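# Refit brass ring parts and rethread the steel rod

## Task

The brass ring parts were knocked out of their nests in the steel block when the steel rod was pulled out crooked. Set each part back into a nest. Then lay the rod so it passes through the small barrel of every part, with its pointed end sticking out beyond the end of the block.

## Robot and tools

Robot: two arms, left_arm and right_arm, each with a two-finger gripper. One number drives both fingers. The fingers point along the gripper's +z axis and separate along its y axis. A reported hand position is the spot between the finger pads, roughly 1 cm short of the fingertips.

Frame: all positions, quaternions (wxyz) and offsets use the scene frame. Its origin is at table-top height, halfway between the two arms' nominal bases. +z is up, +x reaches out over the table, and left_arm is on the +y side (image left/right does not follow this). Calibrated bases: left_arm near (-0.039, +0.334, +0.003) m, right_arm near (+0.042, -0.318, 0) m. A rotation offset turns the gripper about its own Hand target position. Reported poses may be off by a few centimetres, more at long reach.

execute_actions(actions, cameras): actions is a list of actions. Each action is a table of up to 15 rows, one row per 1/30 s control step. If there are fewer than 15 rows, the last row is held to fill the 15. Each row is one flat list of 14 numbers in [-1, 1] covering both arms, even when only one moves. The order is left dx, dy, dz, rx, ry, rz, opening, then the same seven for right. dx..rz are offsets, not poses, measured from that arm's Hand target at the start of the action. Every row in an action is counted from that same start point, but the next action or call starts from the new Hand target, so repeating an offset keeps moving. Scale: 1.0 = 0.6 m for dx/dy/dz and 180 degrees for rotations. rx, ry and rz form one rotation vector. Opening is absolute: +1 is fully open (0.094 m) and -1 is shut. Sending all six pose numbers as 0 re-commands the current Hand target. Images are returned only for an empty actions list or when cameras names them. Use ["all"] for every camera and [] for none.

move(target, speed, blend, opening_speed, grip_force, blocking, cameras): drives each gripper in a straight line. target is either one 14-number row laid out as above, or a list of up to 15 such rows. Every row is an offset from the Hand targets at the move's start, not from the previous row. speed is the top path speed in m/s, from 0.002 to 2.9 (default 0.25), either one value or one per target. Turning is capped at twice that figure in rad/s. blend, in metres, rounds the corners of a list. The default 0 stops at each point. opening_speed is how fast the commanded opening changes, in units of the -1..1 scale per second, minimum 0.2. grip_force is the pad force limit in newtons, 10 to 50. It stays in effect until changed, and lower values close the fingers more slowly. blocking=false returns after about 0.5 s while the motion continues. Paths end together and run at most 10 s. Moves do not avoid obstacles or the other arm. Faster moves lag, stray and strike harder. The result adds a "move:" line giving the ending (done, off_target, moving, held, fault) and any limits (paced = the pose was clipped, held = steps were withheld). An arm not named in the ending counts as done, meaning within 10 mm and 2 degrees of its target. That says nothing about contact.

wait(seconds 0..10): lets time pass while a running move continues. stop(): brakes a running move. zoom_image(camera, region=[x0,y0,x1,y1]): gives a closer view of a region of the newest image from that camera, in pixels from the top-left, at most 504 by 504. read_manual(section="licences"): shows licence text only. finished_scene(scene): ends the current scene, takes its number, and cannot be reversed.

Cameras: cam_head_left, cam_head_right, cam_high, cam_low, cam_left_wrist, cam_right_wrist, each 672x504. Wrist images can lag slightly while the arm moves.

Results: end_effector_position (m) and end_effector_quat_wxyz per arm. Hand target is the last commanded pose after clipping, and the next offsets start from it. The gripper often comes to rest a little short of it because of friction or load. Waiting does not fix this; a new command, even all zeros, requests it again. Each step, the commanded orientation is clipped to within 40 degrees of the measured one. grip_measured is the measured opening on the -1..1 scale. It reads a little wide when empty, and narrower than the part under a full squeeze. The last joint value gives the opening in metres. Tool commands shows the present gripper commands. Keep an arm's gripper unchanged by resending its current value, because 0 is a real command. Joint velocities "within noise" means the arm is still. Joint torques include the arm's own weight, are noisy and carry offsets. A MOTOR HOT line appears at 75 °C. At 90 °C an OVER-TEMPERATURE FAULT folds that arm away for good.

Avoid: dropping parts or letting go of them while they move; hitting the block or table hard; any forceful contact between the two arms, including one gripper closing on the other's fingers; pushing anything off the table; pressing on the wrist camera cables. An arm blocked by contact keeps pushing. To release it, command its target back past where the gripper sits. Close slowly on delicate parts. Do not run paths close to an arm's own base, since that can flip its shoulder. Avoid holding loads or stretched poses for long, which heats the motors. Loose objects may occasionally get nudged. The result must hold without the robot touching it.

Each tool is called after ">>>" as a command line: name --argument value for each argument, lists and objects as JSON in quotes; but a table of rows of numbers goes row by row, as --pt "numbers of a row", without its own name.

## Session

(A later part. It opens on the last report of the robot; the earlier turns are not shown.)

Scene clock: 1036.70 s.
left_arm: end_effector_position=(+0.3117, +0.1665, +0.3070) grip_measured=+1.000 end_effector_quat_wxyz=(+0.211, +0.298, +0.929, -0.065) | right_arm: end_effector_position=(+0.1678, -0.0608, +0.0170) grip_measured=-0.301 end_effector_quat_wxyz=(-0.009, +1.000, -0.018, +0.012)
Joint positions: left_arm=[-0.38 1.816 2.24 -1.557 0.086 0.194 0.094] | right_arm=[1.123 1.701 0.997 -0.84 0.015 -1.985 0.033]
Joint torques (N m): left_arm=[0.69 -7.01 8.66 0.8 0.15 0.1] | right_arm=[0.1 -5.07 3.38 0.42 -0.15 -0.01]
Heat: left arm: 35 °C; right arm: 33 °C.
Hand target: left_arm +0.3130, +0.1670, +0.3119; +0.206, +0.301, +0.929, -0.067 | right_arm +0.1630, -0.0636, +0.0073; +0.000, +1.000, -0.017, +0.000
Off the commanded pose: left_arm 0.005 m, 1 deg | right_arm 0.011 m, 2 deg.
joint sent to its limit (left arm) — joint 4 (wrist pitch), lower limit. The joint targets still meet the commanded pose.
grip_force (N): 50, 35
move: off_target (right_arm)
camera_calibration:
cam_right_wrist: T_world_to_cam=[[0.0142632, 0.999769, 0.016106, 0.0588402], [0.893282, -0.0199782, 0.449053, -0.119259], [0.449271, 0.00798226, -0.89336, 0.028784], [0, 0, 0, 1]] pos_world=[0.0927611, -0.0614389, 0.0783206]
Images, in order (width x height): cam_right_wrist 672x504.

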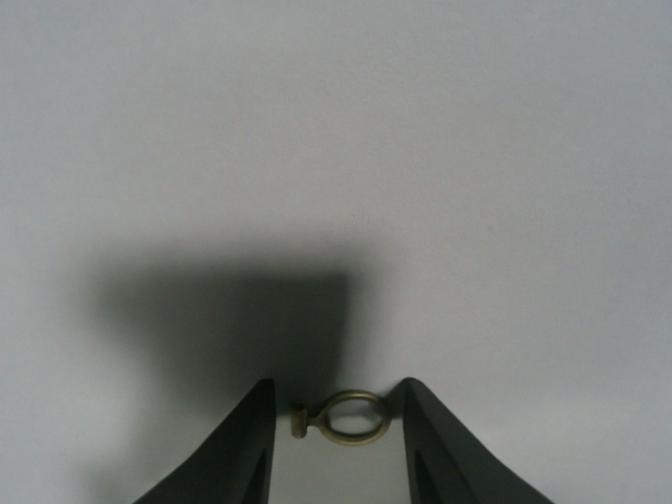

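>>> move --pt "0 0 0 0 0 0 1 0 -0.001 -0.006 0.0083 0 0 -0.3" --speed 0.04 --cameras '["cam_right_wrist"]'

>>> zoom_image --camera "cam_right_wrist" --region '[230, 340, 450, 494]'

Scene clock: 1050.57 s.
left_arm: end_effector_position=(+0.3117, +0.1665, +0.3070) grip_measured=+1.000 end_effector_quat_wxyz=(+0.211, +0.298, +0.929, -0.065) | right_arm: end_effector_position=(+0.1671, -0.0607, +0.0151) grip_measured=-0.301 end_effector_quat_wxyz=(-0.014, +1.000, -0.019, +0.010)
Joint positions: left_arm=[-0.38 1.816 2.24 -1.557 0.086 0.194 0.094] | right_arm=[1.12 1.696 0.982 -0.822 0.006 -1.987 0.033]
Joint torques (N m): left_arm=[0.68 -7.02 8.66 0.79 0.13 0.09] | right_arm=[-0.38 -5.76 2.02 0.67 -0.22 -0.05]
Heat: left arm: 35 °C; right arm: 32 °C.
Hand target: left_arm +0.3130, +0.1670, +0.3119; +0.206, +0.301, +0.929, -0.067 | right_arm +0.1630, -0.0642, +0.0036; -0.013, +1.000, -0.017, -0.001
Off the commanded pose: left_arm 0.005 m, 1 deg | right_arm 0.013 m, 1 deg.
joint sent to its limit (left arm) — joint 4 (wrist pitch), lower limit. The joint targets still meet the commanded pose.
grip_force (N): 50, 35
move: off_target (right_arm)
camera_calibration:
cam_right_wrist: T_world_to_cam=[[0.0159828, 0.999488, 0.0277203, 0.0582944], [0.895056, -0.026659, 0.445156, -0.118425], [0.445667, 0.0176963, -0.895024, 0.0287363], [0, 0, 0, 1]] pos_world=[0.0922581, -0.0619301, 0.0768212]
Images, in order (width x height): cam_right_wrist 672x504.

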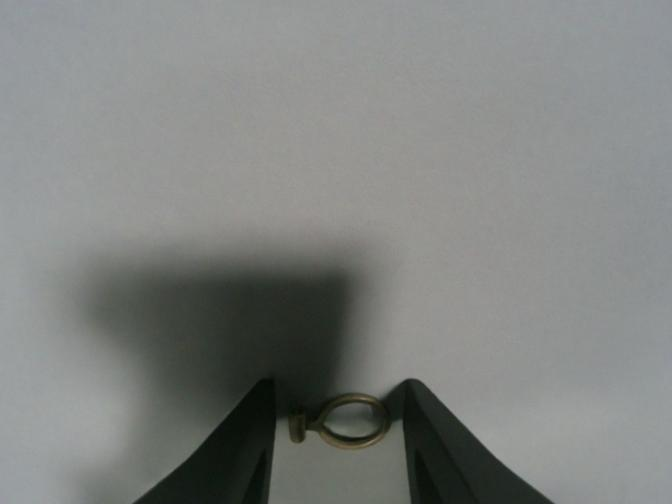

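Scaled by 2.291.

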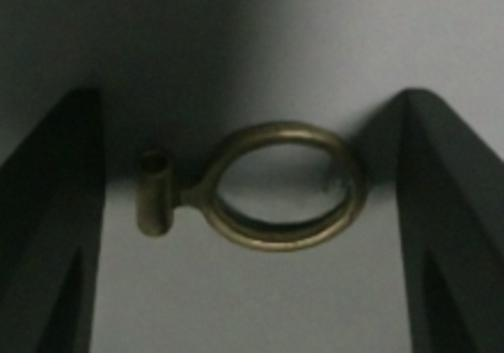

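>>> move --target '[0,0,0,0,0,0,1, 0,0,0,0,0,0,-0.56]' --speed 0.05 --opening_speed 0.2 --grip_force '[50, 25]' --cameras '["cam_right_wrist"]'

>>> zoom_image --camera "cam_right_wrist" --region '[230, 340, 450, 494]'

Scene clock: 1057.87 s.
left_arm: end_effector_position=(+0.3117, +0.1665, +0.3070) grip_measured=+1.000 end_effector_quat_wxyz=(+0.211, +0.298, +0.929, -0.065) | right_arm: end_effector_position=(+0.1672, -0.0589, +0.0152) grip_measured=-0.486 end_effector_quat_wxyz=(-0.018, +1.000, -0.018, +0.010)
Joint positions: left_arm=[-0.38 1.816 2.24 -1.557 0.086 0.194 0.094] | right_arm=[1.12 1.696 0.982 -0.816 0.002 -1.987 0.024]
Joint torques (N m): left_arm=[0.7 -7.01 8.65 0.8 0.15 0.1] | right_arm=[-0.36 -5.76 2.02 0.62 -0.15 -0.08]
Heat: left arm: 35 °C; right arm: 32 °C.
Hand target: left_arm +0.3130, +0.1670, +0.3119; +0.206, +0.301, +0.929, -0.067 | right_arm +0.1631, -0.0642, +0.0036; -0.013, +1.000, -0.017, +0.000
Off the commanded pose: left_arm 0.005 m, 1 deg | right_arm 0.013 m, 1 deg.
joint sent to its limit (left arm) — joint 4 (wrist pitch), lower limit. The joint targets still meet the commanded pose.
grip_force (N): 50, 25
move: off_target (right_arm)
camera_calibration:
cam_right_wrist: T_world_to_cam=[[0.0154612, 0.99925, 0.0354947, 0.0564235], [0.895256, -0.0296436, 0.444564, -0.118722], [0.445283, 0.0249033, -0.895043, 0.0290974], [0, 0, 0, 1]] pos_world=[0.0924579, -0.0606251, 0.0768204]
Images, in order (width x height): cam_right_wrist 672x504.

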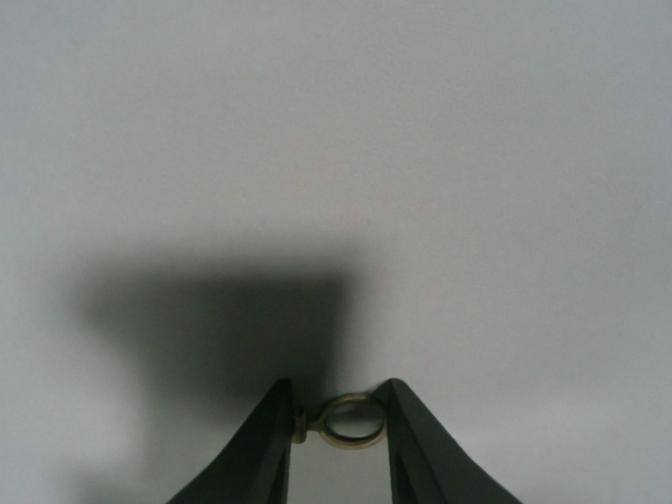

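Scaled by 2.291.

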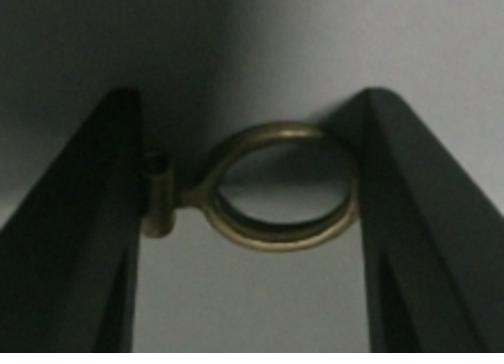

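>>> move --target '[0,0,0,0,0,0,1, 0.007,0.005,0.07,0,0,0,-0.56]' --speed 0.08 --cameras '["cam_right_wrist"]'

>>> zoom_image --camera "cam_right_wrist" --region '[230, 340, 450, 494]'

Scene clock: 1063.93 s.
left_arm: end_effector_position=(+0.3117, +0.1665, +0.3070) grip_measured=+1.000 end_effector_quat_wxyz=(+0.211, +0.298, +0.929, -0.065) | right_arm: end_effector_position=(+0.1674, -0.0633, +0.0325) grip_measured=-0.487 end_effector_quat_wxyz=(-0.001, +1.000, -0.018, +0.002)
Joint positions: left_arm=[-0.38 1.816 2.24 -1.557 0.086 0.194 0.094] | right_arm=[1.113 1.687 1.048 -0.929 0.002 -1.995 0.024]
Joint torques (N m): left_arm=[0.69 -6.97 8.64 0.78 0.14 0.1] | right_arm=[-0.49 -9.24 5.98 0.02 -0.15 -0.1]
Heat: left arm: 35 °C; right arm: 32 °C.
Hand target: left_arm +0.3130, +0.1670, +0.3119; +0.206, +0.301, +0.929, -0.067 | right_arm +0.1673, -0.0611, +0.0456; -0.013, +1.000, -0.017, +0.000
Off the commanded pose: left_arm 0.005 m, 1 deg | right_arm 0.013 m, 1 deg.
joint sent to its limit (left arm) — joint 4 (wrist pitch), lower limit. The joint targets still meet the commanded pose.
grip_force (N): 50, 25
move: off_target (right_arm)
camera_calibration:
cam_right_wrist: T_world_to_cam=[[0.01542, 0.999881, 0.000668416, 0.0614333], [0.902627, -0.0142077, 0.43019, -0.126434], [0.430148, -0.00603018, -0.902738, 0.0454004], [0, 0, 0, 1]] pos_world=[0.0936467, -0.0629486, 0.0953344]
Images, in order (width x height): cam_right_wrist 672x504.

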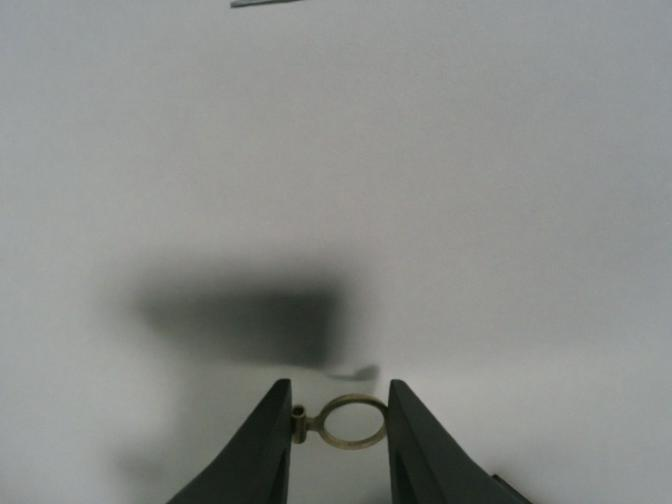

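Scaled by 2.291.

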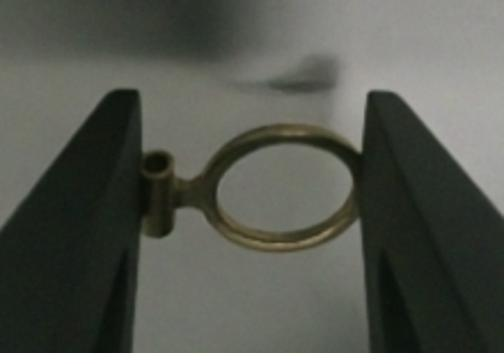

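>>> move --pt "0 0 0 0 0 0 1 0 0 0.0417 0 0 0 -0.56" --pt "0 0 0 0 0 0 1 0.0878 -0.1815 0.03 -0.0077 0.0036 -0.2669 -0.56" --pt "0 0 0 0 0 0 1 0.0878 -0.1815 -0.0343 -0.0077 0.0036 -0.2669 -0.56" --speed '[0.2,0.25,0.12]' --blend '[0.02,0.01,0]' --cameras '["cam_right_wrist"]'

Scene clock: 1084.20 s.
left_arm: end_effector_position=(+0.3117, +0.1665, +0.3070) grip_measured=+1.000 end_effector_quat_wxyz=(+0.211, +0.298, +0.929, -0.065) | right_arm: end_effector_position=(+0.2215, -0.1693, +0.0311) grip_measured=-0.487 end_effector_quat_wxyz=(-0.004, +0.908, -0.420, +0.005)
Joint positions: left_arm=[-0.38 1.816 2.24 -1.557 0.086 0.194 0.094] | right_arm=[0.693 1.49 0.842 -0.911 0.006 -1.584 0.024]
Joint torques (N m): left_arm=[0.69 -6.98 8.58 0.81 0.13 0.08] | right_arm=[-0.35 -3.84 3.59 0.45 -0.09 0.02]
Heat: left arm: 35 °C; right arm: 33 °C.
Hand target: left_arm +0.3130, +0.1670, +0.3119; +0.206, +0.301, +0.929, -0.067 | right_arm +0.2199, -0.1701, +0.0250; +0.000, +0.906, -0.423, -0.001
Off the commanded pose: left_arm 0.005 m, 1 deg | right_arm 0.006 m, 1 deg.
joint sent to its limit (left arm) — joint 4 (wrist pitch), lower limit. The joint targets still meet the commanded pose.
grip_force (N): 50, 25
move: done; blend cut to 0.0127 m at target 1
camera_calibration:
cam_right_wrist: T_world_to_cam=[[0.748003, 0.663618, 0.0101477, -0.0529334], [0.594936, -0.677208, 0.432945, -0.22037], [0.294182, -0.317807, -0.901363, -0.0024564], [0, 0, 0, 1]] pos_world=[0.171423, -0.114889, 0.0937312]
Images, in order (width x height): cam_right_wrist 672x504.

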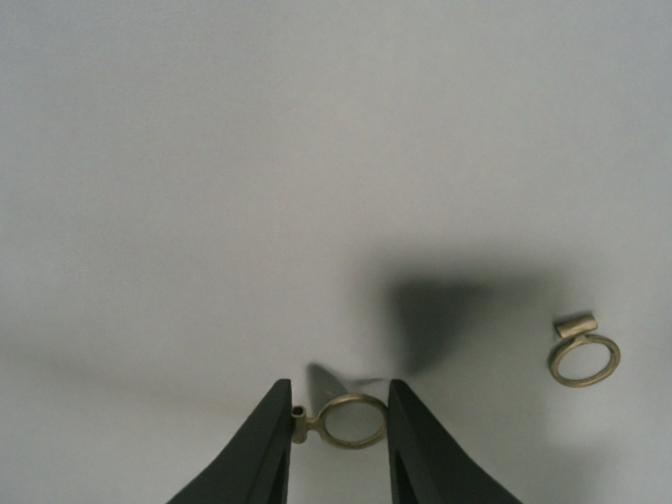

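>>> move --target '[0,0,0,0,0,0,1, 0,0,-0.0167,0,0,0,-0.56]' --speed 0.08 --cameras '["cam_right_wrist"]'

>>> zoom_image --camera "cam_right_wrist" --region '[230, 340, 450, 494]'

Scene clock: 1088.77 s.
left_arm: end_effector_position=(+0.3117, +0.1665, +0.3070) grip_measured=+1.000 end_effector_quat_wxyz=(+0.211, +0.298, +0.929, -0.065) | right_arm: end_effector_position=(+0.2220, -0.1690, +0.0213) grip_measured=-0.487 end_effector_quat_wxyz=(-0.004, +0.908, -0.420, +0.005)
Joint positions: left_arm=[-0.38 1.816 2.24 -1.557 0.086 0.194 0.094] | right_arm=[0.693 1.509 0.816 -0.866 0.006 -1.584 0.024]
Joint torques (N m): left_arm=[0.68 -6.99 8.64 0.8 0.15 0.08] | right_arm=[-0.34 -3.88 3.45 0.49 -0.09 0.01]
Heat: left arm: 35 °C; right arm: 32 °C.
Hand target: left_arm +0.3130, +0.1670, +0.3119; +0.206, +0.301, +0.929, -0.067 | right_arm +0.2199, -0.1701, +0.0150; +0.000, +0.906, -0.423, -0.001
Off the commanded pose: left_arm 0.005 m, 1 deg | right_arm 0.007 m, 1 deg.
joint sent to its limit (left arm) — joint 4 (wrist pitch), lower limit. The joint targets still meet the commanded pose.
grip_force (N): 50, 25
move: done
camera_calibration:
cam_right_wrist: T_world_to_cam=[[0.748274, 0.663295, 0.0112183, -0.0535077], [0.594299, -0.677761, 0.432954, -0.21616], [0.294779, -0.317301, -0.901346, -0.0112681], [0, 0, 0, 1]] pos_world=[0.171824, -0.114589, 0.0840311]
Images, in order (width x height): cam_right_wrist 672x504.

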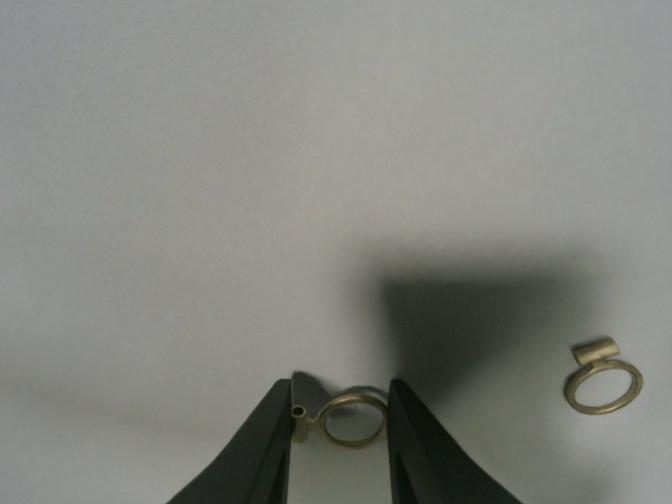

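Scaled by 2.291.

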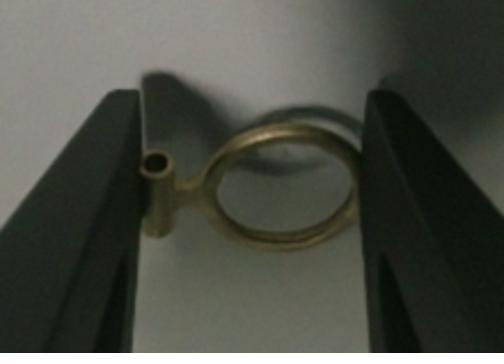

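>>> move --target '[0,0,0,0,0,0,1, 0,0,-0.0075,0,0,0,-0.56]' --speed 0.06 --cameras '["cam_right_wrist"]'

>>> zoom_image --camera "cam_right_wrist" --region '[230, 340, 450, 494]'

Scene clock: 1094.20 s.
left_arm: end_effector_position=(+0.3117, +0.1665, +0.3070) grip_measured=+1.000 end_effector_quat_wxyz=(+0.211, +0.298, +0.929, -0.065) | right_arm: end_effector_position=(+0.2221, -0.1688, +0.0169) grip_measured=-0.487 end_effector_quat_wxyz=(-0.005, +0.908, -0.420, +0.006)
Joint positions: left_arm=[-0.38 1.816 2.24 -1.557 0.086 0.194 0.094] | right_arm=[0.693 1.518 0.805 -0.845 0.006 -1.584 0.024]
Joint torques (N m): left_arm=[0.7 -6.98 8.69 0.79 0.15 0.1] | right_arm=[-0.34 -3.89 3.41 0.47 -0.09 0.02]
Heat: left arm: 35 °C; right arm: 32 °C.
Hand target: left_arm +0.3130, +0.1670, +0.3119; +0.206, +0.301, +0.929, -0.067 | right_arm +0.2199, -0.1701, +0.0105; +0.000, +0.906, -0.423, -0.001
Off the commanded pose: left_arm 0.005 m, 1 deg | right_arm 0.007 m, 1 deg.
joint sent to its limit (left arm) — joint 4 (wrist pitch), lower limit. The joint targets still meet the commanded pose.
grip_force (N): 50, 25
move: done
camera_calibration:
cam_right_wrist: T_world_to_cam=[[0.748297, 0.663262, 0.011634, -0.0537142], [0.594125, -0.67789, 0.43299, -0.21425], [0.295073, -0.317093, -0.901324, -0.0153799], [0, 0, 0, 1]] pos_world=[0.172024, -0.114489, 0.079531]
Images, in order (width x height): cam_right_wrist 672x504.

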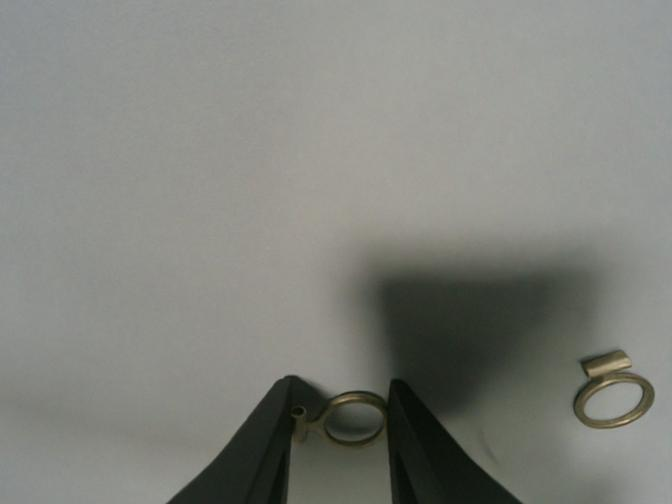

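Scaled by 2.291.

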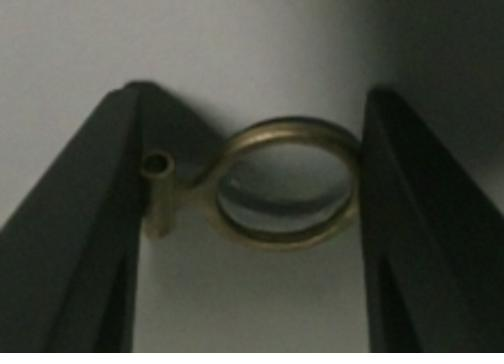

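>>> move --target '[0,0,0,0,0,0,1, 0,0,-0.004,0,0,0,-0.56]' --speed 0.06 --cameras '["cam_right_wrist"]'

>>> zoom_image --camera "cam_right_wrist" --region '[230, 340, 450, 494]'

Scene clock: 1098.50 s.
left_arm: end_effector_position=(+0.3117, +0.1665, +0.3070) grip_measured=+1.000 end_effector_quat_wxyz=(+0.211, +0.298, +0.929, -0.065) | right_arm: end_effector_position=(+0.2225, -0.1685, +0.0156) grip_measured=-0.487 end_effector_quat_wxyz=(-0.007, +0.908, -0.420, +0.007)
Joint positions: left_arm=[-0.38 1.816 2.24 -1.557 0.086 0.194 0.094] | right_arm=[0.693 1.518 0.8 -0.835 0.006 -1.584 0.024]
Joint torques (N m): left_arm=[0.69 -6.98 8.64 0.8 0.13 0.1] | right_arm=[-0.34 -3.54 3.4 0.43 -0.09 0.01]
Heat: left arm: 35 °C; right arm: 32 °C.
Hand target: left_arm +0.3130, +0.1670, +0.3119; +0.206, +0.301, +0.929, -0.067 | right_arm +0.2199, -0.1701, +0.0081; +0.000, +0.906, -0.423, -0.001
Off the commanded pose: left_arm 0.005 m, 1 deg | right_arm 0.008 m, 1 deg.
joint sent to its limit (left arm) — joint 4 (wrist pitch), lower limit. The joint targets still meet the commanded pose.
grip_force (N): 50, 25
move: done
camera_calibration:
cam_right_wrist: T_world_to_cam=[[0.748187, 0.66329, 0.0162379, -0.0542477], [0.592662, -0.679121, 0.433066, -0.213506], [0.298276, -0.314391, -0.901216, -0.0167694], [0, 0, 0, 1]] pos_world=[0.172126, -0.114287, 0.0782302]
Images, in order (width x height): cam_right_wrist 672x504.

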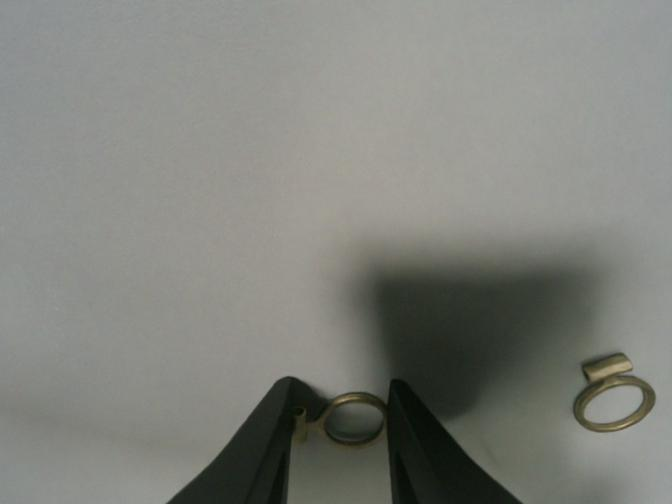

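Scaled by 2.291.

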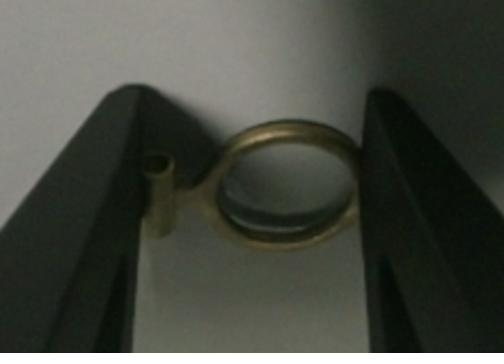

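>>> move --target '[0,0,0,0,0,0,1, 0,0,0,0,0,0,-0.25]' --speed 0.06 --opening_speed 0.25 --cameras '["cam_right_wrist"]'

Scene clock: 1104.10 s.
left_arm: end_effector_position=(+0.3117, +0.1665, +0.3070) grip_measured=+1.000 end_effector_quat_wxyz=(+0.211, +0.298, +0.929, -0.065) | right_arm: end_effector_position=(+0.2227, -0.1683, +0.0156) grip_measured=-0.252 end_effector_quat_wxyz=(-0.007, +0.908, -0.420, +0.007)
Joint positions: left_arm=[-0.38 1.816 2.24 -1.557 0.086 0.194 0.094] | right_arm=[0.693 1.518 0.8 -0.834 0.006 -1.584 0.035]
Joint torques (N m): left_arm=[0.69 -6.97 8.64 0.81 0.14 0.09] | right_arm=[-0.34 -3.52 3.4 0.45 -0.09 0.02]
Heat: left arm: 35 °C; right arm: 32 °C.
Hand target: left_arm +0.3130, +0.1670, +0.3119; +0.206, +0.301, +0.929, -0.067 | right_arm +0.2200, -0.1700, +0.0081; +0.000, +0.906, -0.423, -0.001
Off the commanded pose: left_arm 0.005 m, 1 deg | right_arm 0.008 m, 1 deg.
joint sent to its limit (left arm) — joint 4 (wrist pitch), lower limit. The joint targets still meet the commanded pose.
grip_force (N): 50, 25
move: done
camera_calibration:
cam_right_wrist: T_world_to_cam=[[0.748182, 0.663267, 0.0173511, -0.0545532], [0.592272, -0.679428, 0.433118, -0.213528], [0.299062, -0.313775, -0.90117, -0.0168665], [0, 0, 0, 1]] pos_world=[0.172327, -0.114186, 0.07823]
Images, in order (width x height): cam_right_wrist 672x504.

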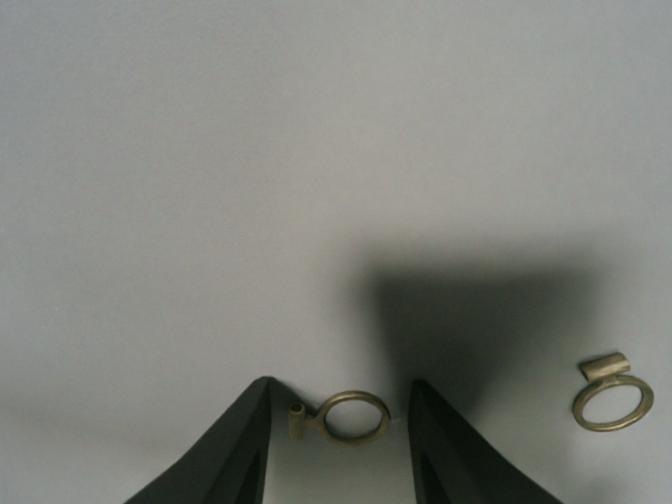

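>>> move --pt "0 0 0 0 0 0 1 0 0 0.09 0 0 0 -0.15" --pt "0 0 0 0 0 0 1 0 0 0.1 0 0 -0.5 -0.15" --pt "0 0 0 0 0 0 1 0 0 0.045 0 0 -1.0 -0.15" --speed 0.5 --blend '[0.02,0.02,0]' --cameras '["cam_right_wrist"]'

Scene clock: 1119.13 s.
left_arm: end_effector_position=(+0.3117, +0.1665, +0.3070) grip_measured=+1.000 end_effector_quat_wxyz=(+0.211, +0.298, +0.929, -0.065) | right_arm: end_effector_position=(+0.2209, -0.1681, +0.0427) grip_measured=-0.151 end_effector_quat_wxyz=(-0.001, +0.422, +0.907, +0.010)
Joint positions: left_arm=[-0.38 1.816 2.24 -1.557 0.086 0.194 0.094] | right_arm=[0.686 1.467 0.87 -0.956 -0.011 1.554 0.04]
Joint torques (N m): left_arm=[0.7 -7.01 8.64 0.8 0.15 0.1] | right_arm=[0.49 -3.37 3.59 0.46 0.08 0.04]
Heat: left arm: 35 °C; right arm: 33 °C.
Hand target: left_arm +0.3130, +0.1670, +0.3119; +0.206, +0.301, +0.929, -0.067 | right_arm +0.2200, -0.1700, +0.0351; +0.001, +0.423, +0.906, +0.000
Off the commanded pose: left_arm 0.005 m, 1 deg | right_arm 0.008 m, 1 deg.
joint sent to its limit (left arm) — joint 4 (wrist pitch), lower limit. The joint targets still meet the commanded pose.
grip_force (N): 50, 25
move: done
camera_calibration:
cam_right_wrist: T_world_to_cam=[[-0.750846, -0.660189, -0.019517, 0.0564499], [-0.600521, 0.670086, 0.436302, 0.266128], [-0.274963, 0.339316, -0.899589, 0.244717], [0, 0, 0, 1]] pos_world=[0.269489, -0.224098, 0.105134]
Images, in order (width x height): cam_right_wrist 672x504.

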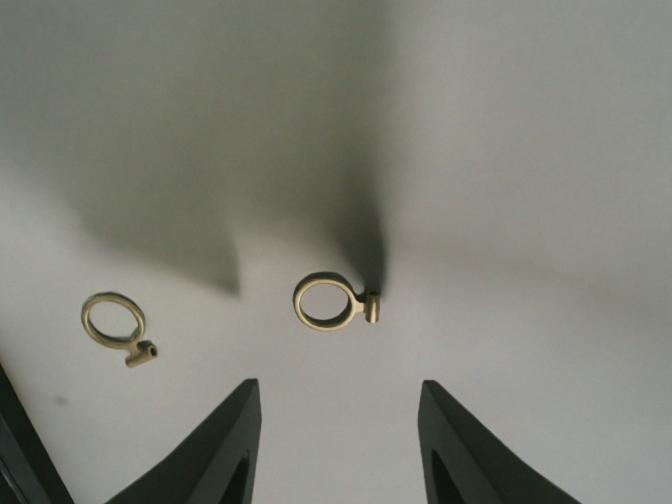

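>>> move --pt "0 0 0 0 0 0 1 0.0097 -0.0113 -0.015 0 0 0 -0.25" --pt "0 0 0 0 0 0 1 0.0097 -0.0113 -0.0385 0 0 0 -0.25" --speed 0.1 --blend '[0.005,0]' --cameras '["cam_right_wrist"]'

>>> zoom_image --camera "cam_right_wrist" --region '[230, 340, 450, 494]'

Scene clock: 1180.80 s.
left_arm: end_effector_position=(+0.3117, +0.1665, +0.3070) grip_measured=+1.000 end_effector_quat_wxyz=(+0.211, +0.298, +0.929, -0.065) | right_arm: end_effector_position=(+0.2250, -0.1735, +0.0180) grip_measured=-0.248 end_effector_quat_wxyz=(-0.003, +0.422, +0.906, +0.007)
Joint positions: left_arm=[-0.38 1.816 2.24 -1.557 0.086 0.194 0.094] | right_arm=[0.657 1.516 0.808 -0.853 -0.011 1.527 0.035]
Joint torques (N m): left_arm=[0.68 -6.98 8.64 0.8 0.14 0.09] | right_arm=[-0.36 -3.95 3.49 0.45 0.09 -0.05]
Heat: left arm: 35 °C; right arm: 32 °C.
Hand target: left_arm +0.3130, +0.1670, +0.3119; +0.206, +0.301, +0.929, -0.067 | right_arm +0.2258, -0.1768, +0.0121; +0.001, +0.423, +0.906, +0.000
Off the commanded pose: left_arm 0.005 m, 1 deg | right_arm 0.007 m, 1 deg.
joint sent to its limit (left arm) — joint 4 (wrist pitch), lower limit. The joint targets still meet the commanded pose.
grip_force (N): 50, 25
move: done
camera_calibration:
cam_right_wrist: T_world_to_cam=[[-0.752213, -0.658808, -0.0121866, 0.0559327], [-0.596808, 0.673351, 0.436369, 0.282803], [-0.279277, 0.335515, -0.899685, 0.225698], [0, 0, 0, 1]] pos_world=[0.273885, -0.229302, 0.0803327]
Images, in order (width x height): cam_right_wrist 672x504.

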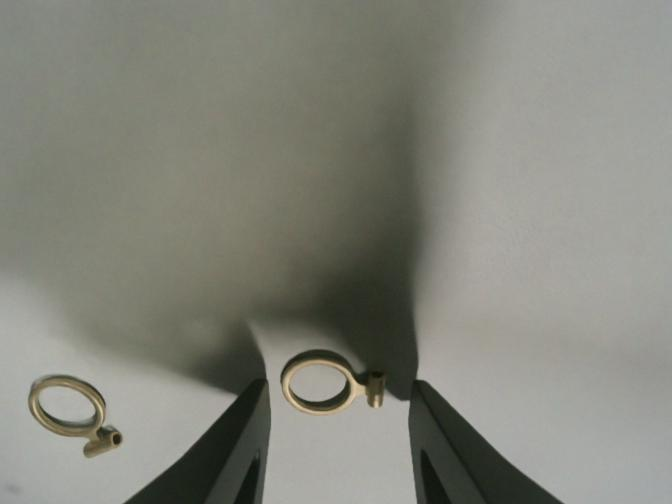

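Scaled by 2.291.

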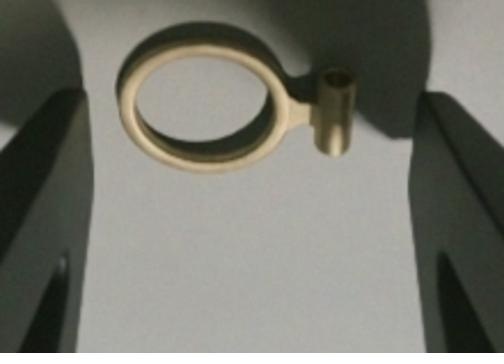

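>>> move --pt "0 0 0 0 0 0 1 0.0052 -0.0022 -0.0035 0 0 0 -0.3" --speed 0.05 --cameras '["cam_right_wrist"]'

>>> zoom_image --camera "cam_right_wrist" --region '[230, 340, 450, 494]'

Scene clock: 1190.03 s.
left_arm: end_effector_position=(+0.3117, +0.1665, +0.3070) grip_measured=+1.000 end_effector_quat_wxyz=(+0.211, +0.298, +0.929, -0.065) | right_arm: end_effector_position=(+0.2277, -0.1747, +0.0159) grip_measured=-0.299 end_effector_quat_wxyz=(-0.002, +0.422, +0.907, +0.007)
Joint positions: left_arm=[-0.38 1.816 2.24 -1.557 0.086 0.194 0.094] | right_arm=[0.646 1.525 0.808 -0.843 -0.011 1.515 0.033]
Joint torques (N m): left_arm=[0.68 -6.97 8.66 0.79 0.13 0.1] | right_arm=[-0.5 -3.92 3.54 0.49 0.08 -0.02]
Heat: left arm: 35 °C; right arm: 31 °C.
Hand target: left_arm +0.3130, +0.1670, +0.3119; +0.206, +0.301, +0.929, -0.067 | right_arm +0.2289, -0.1781, +0.0100; +0.001, +0.423, +0.906, +0.000
Off the commanded pose: left_arm 0.005 m, 1 deg | right_arm 0.007 m, 1 deg.
joint sent to its limit (left arm) — joint 4 (wrist pitch), lower limit. The joint targets still meet the commanded pose.
grip_force (N): 50, 25
move: done
camera_calibration:
cam_right_wrist: T_world_to_cam=[[-0.751435, -0.659691, -0.0123719, 0.0567452], [-0.597701, 0.672643, 0.436239, 0.286188], [-0.279461, 0.3352, -0.899746, 0.225039], [0, 0, 0, 1]] pos_world=[0.276585, -0.230501, 0.0783328]
Images, in order (width x height): cam_right_wrist 672x504.

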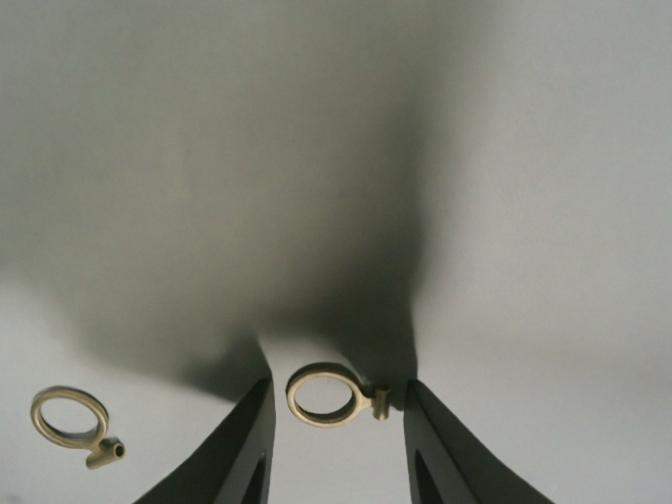

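Scaled by 2.291.

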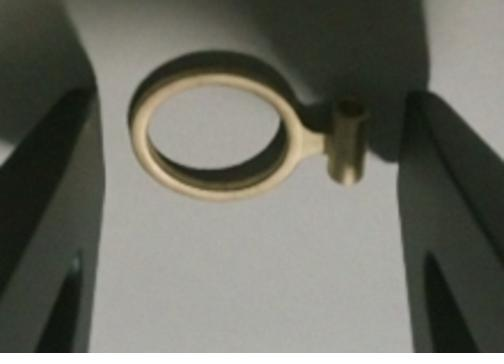

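>>> move --pt "0 0 0 0 0 0 1 0.001 -0.001 -0.0055 0 0 0 -0.3" --speed 0.05 --cameras '["cam_right_wrist"]'

>>> zoom_image --camera "cam_right_wrist" --region '[230, 340, 450, 494]'

Scene clock: 1196.37 s.
left_arm: end_effector_position=(+0.3117, +0.1665, +0.3070) grip_measured=+1.000 end_effector_quat_wxyz=(+0.211, +0.298, +0.929, -0.065) | right_arm: end_effector_position=(+0.2301, -0.1739, +0.0149) grip_measured=-0.299 end_effector_quat_wxyz=(-0.001, +0.422, +0.907, +0.010)
Joint positions: left_arm=[-0.38 1.816 2.24 -1.557 0.086 0.194 0.094] | right_arm=[0.642 1.53 0.807 -0.831 -0.011 1.511 0.033]
Joint torques (N m): left_arm=[0.66 -7.04 8.62 0.79 0.15 0.09] | right_arm=[-0.5 -3.74 3.04 0.5 0.08 -0.06]
Heat: left arm: 35 °C; right arm: 31 °C.
Hand target: left_arm +0.3130, +0.1670, +0.3119; +0.206, +0.301, +0.929, -0.067 | right_arm +0.2294, -0.1788, +0.0066; +0.001, +0.423, +0.906, +0.000
Off the commanded pose: left_arm 0.005 m, 1 deg | right_arm 0.010 m, 1 deg.
joint sent to its limit (left arm) — joint 4 (wrist pitch), lower limit. The joint targets still meet the commanded pose.
grip_force (N): 50, 25
move: done
camera_calibration:
cam_right_wrist: T_world_to_cam=[[-0.751086, -0.659915, -0.019541, 0.0591172], [-0.600491, 0.670552, 0.435626, 0.28782], [-0.274373, 0.338926, -0.899916, 0.223978], [0, 0, 0, 1]] pos_world=[0.278689, -0.229898, 0.0773343]
Images, in order (width x height): cam_right_wrist 672x504.

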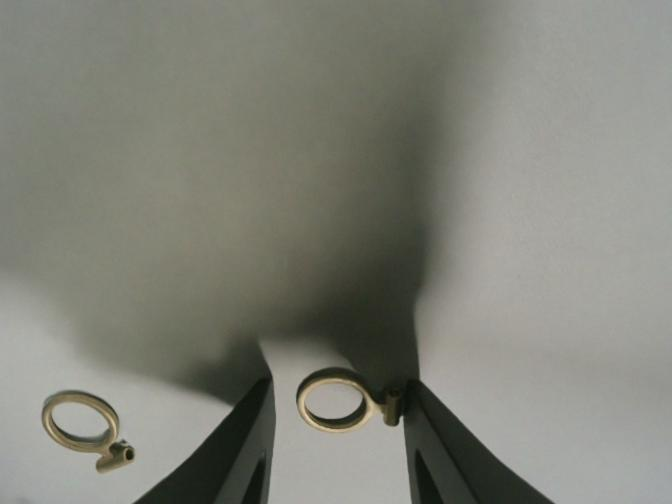

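Scaled by 2.291.

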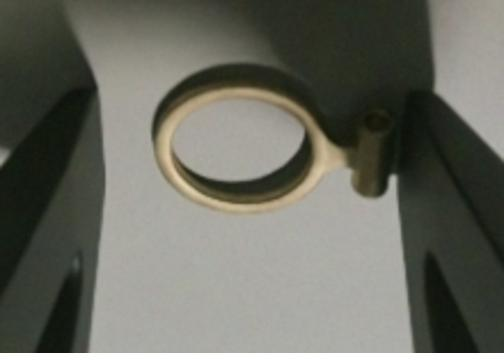

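>>> move --pt "0 0 0 0 0 0 1 -0.003 -0.0025 0.0 0.0078 -0.0093 0 -0.3" --speed 0.05 --cameras '["cam_right_wrist"]'

>>> zoom_image --camera "cam_right_wrist" --region '[230, 340, 450, 494]'

Scene clock: 1204.67 s.
left_arm: end_effector_position=(+0.3117, +0.1665, +0.3070) grip_measured=+1.000 end_effector_quat_wxyz=(+0.211, +0.298, +0.929, -0.065) | right_arm: end_effector_position=(+0.2297, -0.1743, +0.0145) grip_measured=-0.299 end_effector_quat_wxyz=(+0.006, +0.421, +0.907, +0.023)
Joint positions: left_arm=[-0.38 1.816 2.24 -1.557 0.086 0.194 0.094] | right_arm=[0.641 1.501 0.778 -0.802 -0.011 1.509 0.033]
Joint torques (N m): left_arm=[0.68 -6.97 8.69 0.79 0.14 0.09] | right_arm=[-0.66 -4.78 2.1 0.62 0.06 -0.06]
Heat: left arm: 35 °C; right arm: 31 °C.
Hand target: left_arm +0.3130, +0.1670, +0.3119; +0.206, +0.301, +0.929, -0.067 | right_arm +0.2276, -0.1803, +0.0066; +0.009, +0.423, +0.906, +0.017
Off the commanded pose: left_arm 0.005 m, 1 deg | right_arm 0.010 m, 1 deg.
joint sent to its limit (left arm) — joint 4 (wrist pitch), lower limit. The joint targets still meet the commanded pose.
grip_force (N): 50, 25
move: done
camera_calibration:
cam_right_wrist: T_world_to_cam=[[-0.749821, -0.659942, -0.0473821, 0.058582], [-0.610677, 0.662727, 0.433435, 0.28901], [-0.254641, 0.353934, -0.899938, 0.221828], [0, 0, 0, 1]] pos_world=[0.276904, -0.231387, 0.0771404]
Images, in order (width x height): cam_right_wrist 672x504.

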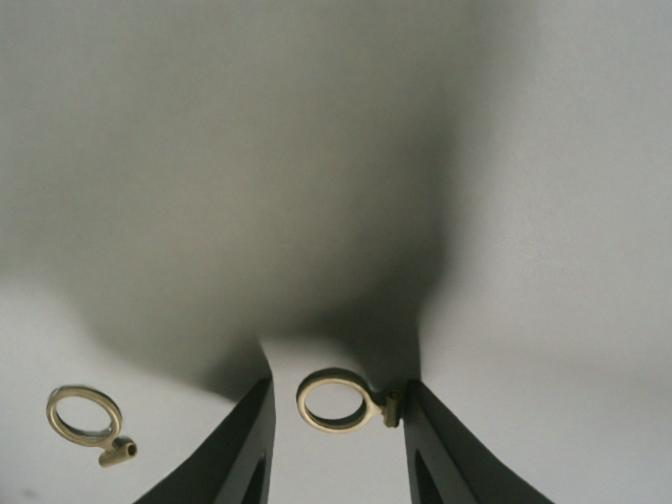

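Scaled by 2.291.

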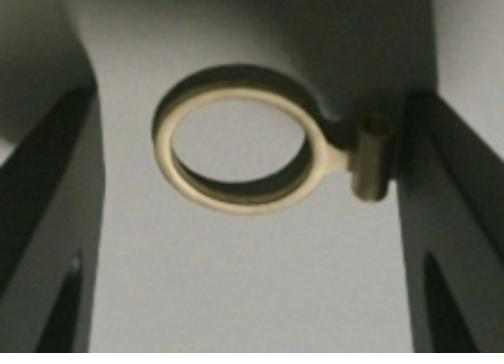

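>>> move --target '[0,0,0,0,0,0,1, 0,0,0,0,0,0,-0.56]' --speed 0.05 --opening_speed 0.2 --grip_force '[50, 25]' --cameras '["cam_right_wrist"]'

>>> zoom_image --camera "cam_right_wrist" --region '[230, 340, 450, 494]'

Scene clock: 1213.23 s.
left_arm: end_effector_position=(+0.3117, +0.1665, +0.3070) grip_measured=+1.000 end_effector_quat_wxyz=(+0.211, +0.298, +0.929, -0.065) | right_arm: end_effector_position=(+0.2276, -0.1762, +0.0143) grip_measured=-0.473 end_effector_quat_wxyz=(+0.004, +0.421, +0.907, +0.019)
Joint positions: left_arm=[-0.38 1.816 2.24 -1.557 0.086 0.194 0.094] | right_arm=[0.64 1.499 0.776 -0.811 -0.011 1.508 0.025]
Joint torques (N m): left_arm=[0.69 -6.99 8.64 0.79 0.15 0.09] | right_arm=[-0.57 -4.57 2.25 0.67 0.06 -0.05]
Heat: left arm: 35 °C; right arm: 31 °C.
Hand target: left_arm +0.3130, +0.1670, +0.3119; +0.206, +0.301, +0.929, -0.067 | right_arm +0.2277, -0.1803, +0.0066; +0.009, +0.423, +0.906, +0.017
Off the commanded pose: left_arm 0.005 m, 1 deg | right_arm 0.009 m, 1 deg.
joint sent to its limit (left arm) — joint 4 (wrist pitch), lower limit. The joint targets still meet the commanded pose.
grip_force (N): 50, 25
move: done
camera_calibration:
cam_right_wrist: T_world_to_cam=[[-0.750153, -0.660134, -0.0386555, 0.0556822], [-0.607595, 0.665021, 0.434254, 0.288846], [-0.260959, 0.349243, -0.899961, 0.222364], [0, 0, 0, 1]] pos_world=[0.275299, -0.23299, 0.0768384]
Images, in order (width x height): cam_right_wrist 672x504.

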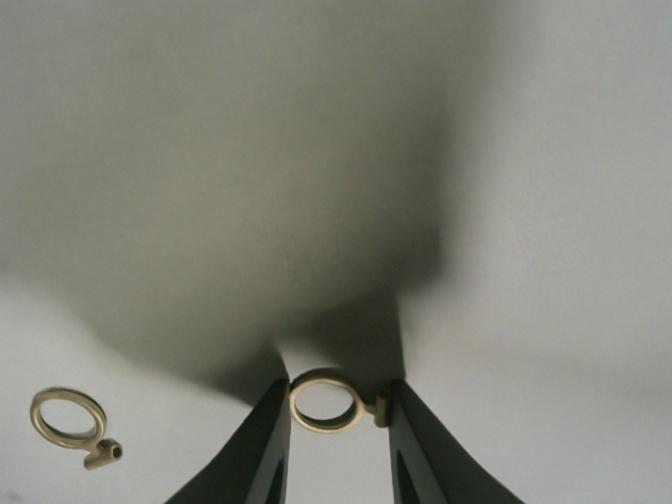

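Scaled by 2.291.

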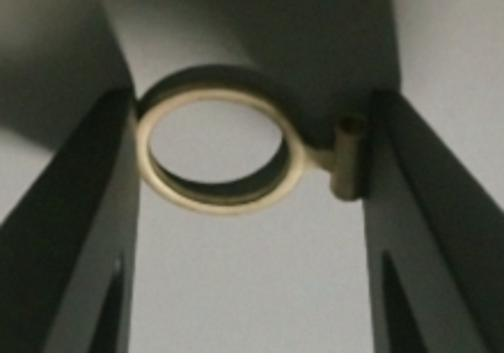

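>>> move --pt "0 0 0 0 0 0 1 0 0 0.28 0 0 0 -0.56" --pt "0 0 0 0 0 0 1 0.08 0.25 0.285 -0.0133 -0.0113 0.5332 -0.56" --speed '[0.2,0.3]' --blend '[0.03,0]' --cameras '["cam_right_wrist"]'

Scene clock: 1244.73 s.
left_arm: end_effector_position=(+0.3117, +0.1665, +0.3070) grip_measured=+1.000 end_effector_quat_wxyz=(+0.211, +0.298, +0.929, -0.065) | right_arm: end_effector_position=(+0.2746, -0.0321, +0.1799) grip_measured=-0.474 end_effector_quat_wxyz=(+0.021, -0.387, +0.922, +0.015)
Joint positions: left_arm=[-0.38 1.816 2.24 -1.557 0.086 0.194 0.094] | right_arm=[0.884 1.925 1.941 -1.535 -0.006 0.088 0.025]
Joint torques (N m): left_arm=[0.7 -6.99 8.65 0.79 0.15 0.09] | right_arm=[0.36 -7.45 6.64 0.23 0.04 -0.06]
Heat: left arm: 35 °C; right arm: 32 °C.
Hand target: left_arm +0.3130, +0.1670, +0.3119; +0.206, +0.301, +0.929, -0.067 | right_arm +0.2756, -0.0302, +0.1776; +0.015, -0.391, +0.920, +0.008
Off the commanded pose: left_arm 0.005 m, 1 deg | right_arm 0.003 m, 1 deg.
joint sent to its limit (left arm) — joint 4 (wrist pitch), lower limit. The joint targets still meet the commanded pose.
grip_force (N): 50, 25
move: done
camera_calibration:
cam_right_wrist: T_world_to_cam=[[0.727863, -0.685634, -0.0110527, -0.21916], [-0.631157, -0.676158, 0.380068, 0.122812], [-0.26806, -0.269661, -0.924893, 0.319893], [0, 0, 0, 1]] pos_world=[0.322782, 0.0190398, 0.246767]
Images, in order (width x height): cam_right_wrist 672x504.

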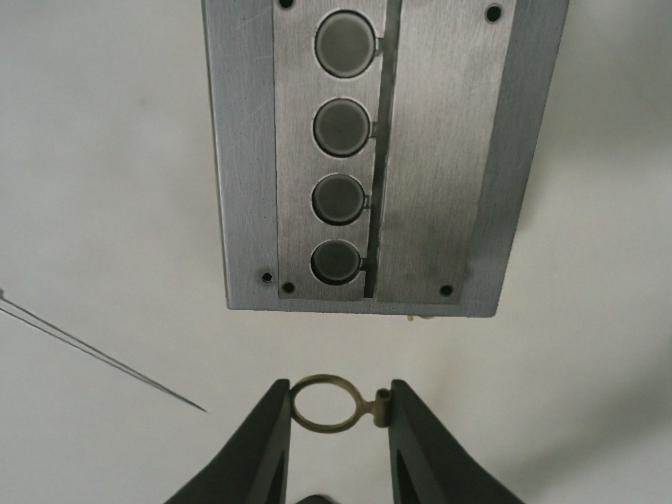

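>>> move --target '[0,0,0,0,0,0,1, 0.0115,0.009,-0.094,0,0,-0.009,-0.56]' --speed 0.15 --cameras '["cam_right_wrist"]'

>>> zoom_image --camera "cam_right_wrist" --region '[230, 260, 490, 504]'

Scene clock: 1266.60 s.
left_arm: end_effector_position=(+0.3117, +0.1665, +0.3070) grip_measured=+1.000 end_effector_quat_wxyz=(+0.211, +0.298, +0.929, -0.065) | right_arm: end_effector_position=(+0.2790, -0.0269, +0.1314) grip_measured=-0.474 end_effector_quat_wxyz=(+0.017, -0.381, +0.925, +0.012)
Joint positions: left_arm=[-0.38 1.816 2.24 -1.557 0.086 0.194 0.094] | right_arm=[0.884 1.931 1.755 -1.353 -0.006 0.101 0.025]
Joint torques (N m): left_arm=[0.65 -6.99 8.65 0.79 0.15 0.09] | right_arm=[-0.06 -8.01 4.07 0.57 0.03 0.04]
Heat: left arm: 35 °C; right arm: 32 °C.
Hand target: left_arm +0.3130, +0.1670, +0.3119; +0.206, +0.301, +0.929, -0.067 | right_arm +0.2826, -0.0248, +0.1213; +0.015, -0.378, +0.926, +0.008
Off the commanded pose: left_arm 0.005 m, 1 deg | right_arm 0.011 m, 1 deg.
joint sent to its limit (left arm) — joint 4 (wrist pitch), lower limit. The joint targets still meet the commanded pose.
grip_force (N): 50, 25
move: off_target (right_arm)
camera_calibration:
cam_right_wrist: T_world_to_cam=[[0.718861, -0.69508, -0.0101474, -0.21721], [-0.637457, -0.664948, 0.389219, 0.14825], [-0.277286, -0.273326, -0.921089, 0.279634], [0, 0, 0, 1]] pos_world=[0.328185, 0.0240312, 0.197662]
Images, in order (width x height): cam_right_wrist 672x504.

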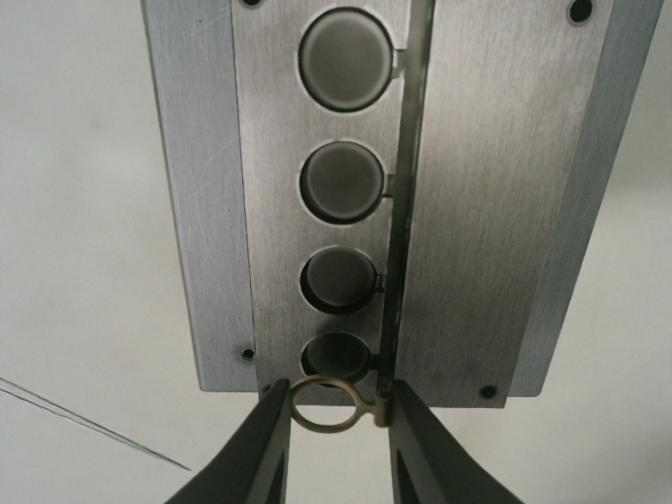

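Scaled by 1.938.

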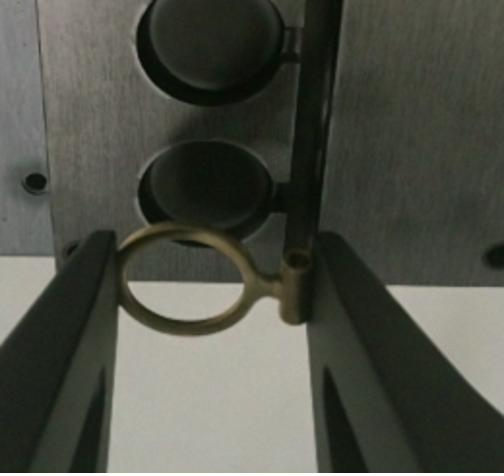

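>>> move --target '[0,0,0,0,0,0,1, 0.007,0.002,-0.011,0,0,0,-0.56]' --speed 0.06 --cameras '["cam_right_wrist"]'

>>> zoom_image --camera "cam_right_wrist" --region '[230, 300, 450, 454]'

Scene clock: 1287.43 s.
left_arm: end_effector_position=(+0.3117, +0.1665, +0.3070) grip_measured=+1.000 end_effector_quat_wxyz=(+0.211, +0.298, +0.929, -0.065) | right_arm: end_effector_position=(+0.2829, -0.0234, +0.1281) grip_measured=-0.474 end_effector_quat_wxyz=(+0.022, -0.379, +0.925, +0.015)
Joint positions: left_arm=[-0.38 1.816 2.24 -1.557 0.086 0.194 0.094] | right_arm=[0.882 1.941 1.755 -1.332 -0.006 0.101 0.025]
Joint torques (N m): left_arm=[0.75 -7.01 8.66 0.8 0.14 0.08] | right_arm=[-0.49 -7.8 3.63 0.57 0.03 -0.03]
Heat: left arm: 35 °C; right arm: 32 °C.
Hand target: left_arm +0.3130, +0.1670, +0.3119; +0.206, +0.301, +0.929, -0.067 | right_arm +0.2867, -0.0236, +0.1146; +0.015, -0.378, +0.926, +0.008
Off the commanded pose: left_arm 0.005 m, 1 deg | right_arm 0.014 m, 1 deg.
joint sent to its limit (left arm) — joint 4 (wrist pitch), lower limit. The joint targets still meet the commanded pose.
grip_force (N): 50, 25
move: off_target (right_arm)
camera_calibration:
cam_right_wrist: T_world_to_cam=[[0.717346, -0.69663, -0.0110249, -0.217094], [-0.641483, -0.666569, 0.379716, 0.156722], [-0.27187, -0.265316, -0.925037, 0.277795], [0, 0, 0, 1]] pos_world=[0.331791, 0.0269356, 0.195068]
Images, in order (width x height): cam_right_wrist 672x504.

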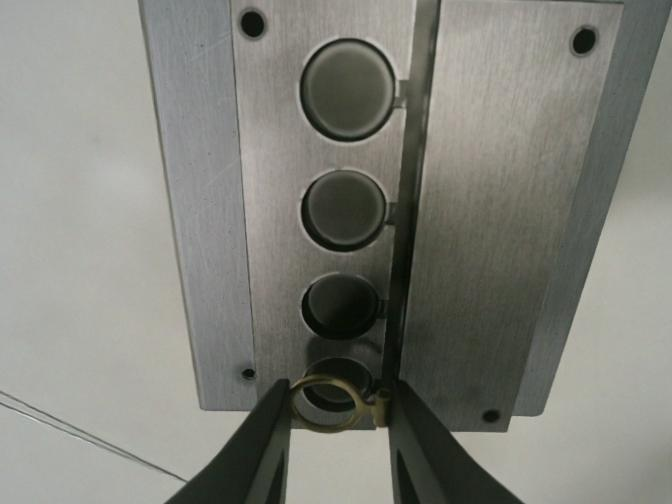

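Scaled by 2.291.

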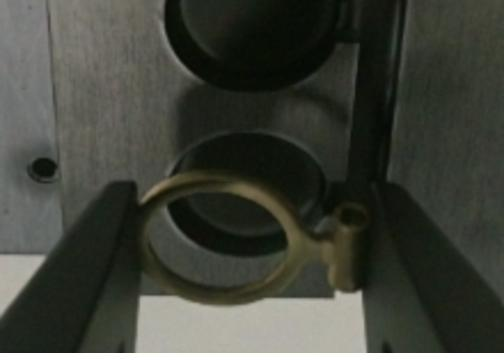

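>>> move --target '[0,0,0,0,0,0,1, 0.002,-0.0045,-0.0095,0,0,0,-0.56]' --speed 0.05 --cameras '["cam_right_wrist"]'

>>> zoom_image --camera "cam_right_wrist" --region '[230, 300, 450, 454]'

Scene clock: 1305.03 s.
left_arm: end_effector_position=(+0.3117, +0.1665, +0.3070) grip_measured=+1.000 end_effector_quat_wxyz=(+0.211, +0.298, +0.929, -0.065) | right_arm: end_effector_position=(+0.2838, -0.0268, +0.1196) grip_measured=-0.474 end_effector_quat_wxyz=(+0.018, -0.378, +0.926, +0.013)
Joint positions: left_arm=[-0.38 1.816 2.24 -1.557 0.086 0.194 0.094] | right_arm=[0.874 1.941 1.722 -1.308 -0.006 0.097 0.025]
Joint torques (N m): left_arm=[0.7 -7.01 8.65 0.79 0.14 0.09] | right_arm=[-0.47 -8.17 3.9 0.59 0.03 -0.08]
Heat: left arm: 35 °C; right arm: 31 °C.
Hand target: left_arm +0.3130, +0.1670, +0.3119; +0.206, +0.301, +0.929, -0.067 | right_arm +0.2880, -0.0264, +0.1090; +0.015, -0.378, +0.926, +0.008
Off the commanded pose: left_arm 0.005 m, 1 deg | right_arm 0.011 m, 1 deg.
joint sent to its limit (left arm) — joint 4 (wrist pitch), lower limit. The joint targets still meet the commanded pose.
grip_force (N): 50, 25
move: off_target (right_arm)
camera_calibration:
cam_right_wrist: T_world_to_cam=[[0.714583, -0.699477, -0.0101327, -0.219611], [-0.641864, -0.661348, 0.38811, 0.157551], [-0.278176, -0.270833, -0.921557, 0.27045], [0, 0, 0, 1]] pos_world=[0.333289, 0.02383, 0.185862]
Images, in order (width x height): cam_right_wrist 672x504.

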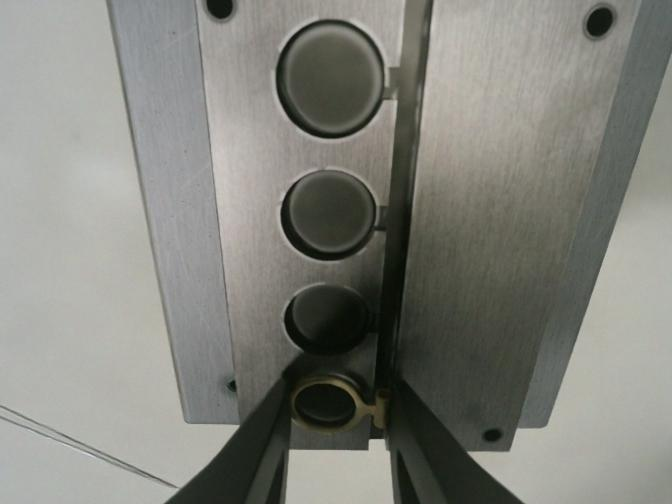

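Scaled by 2.291.

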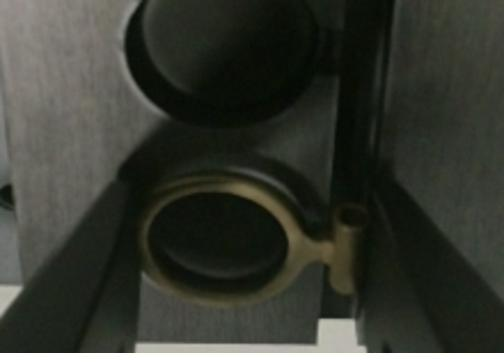

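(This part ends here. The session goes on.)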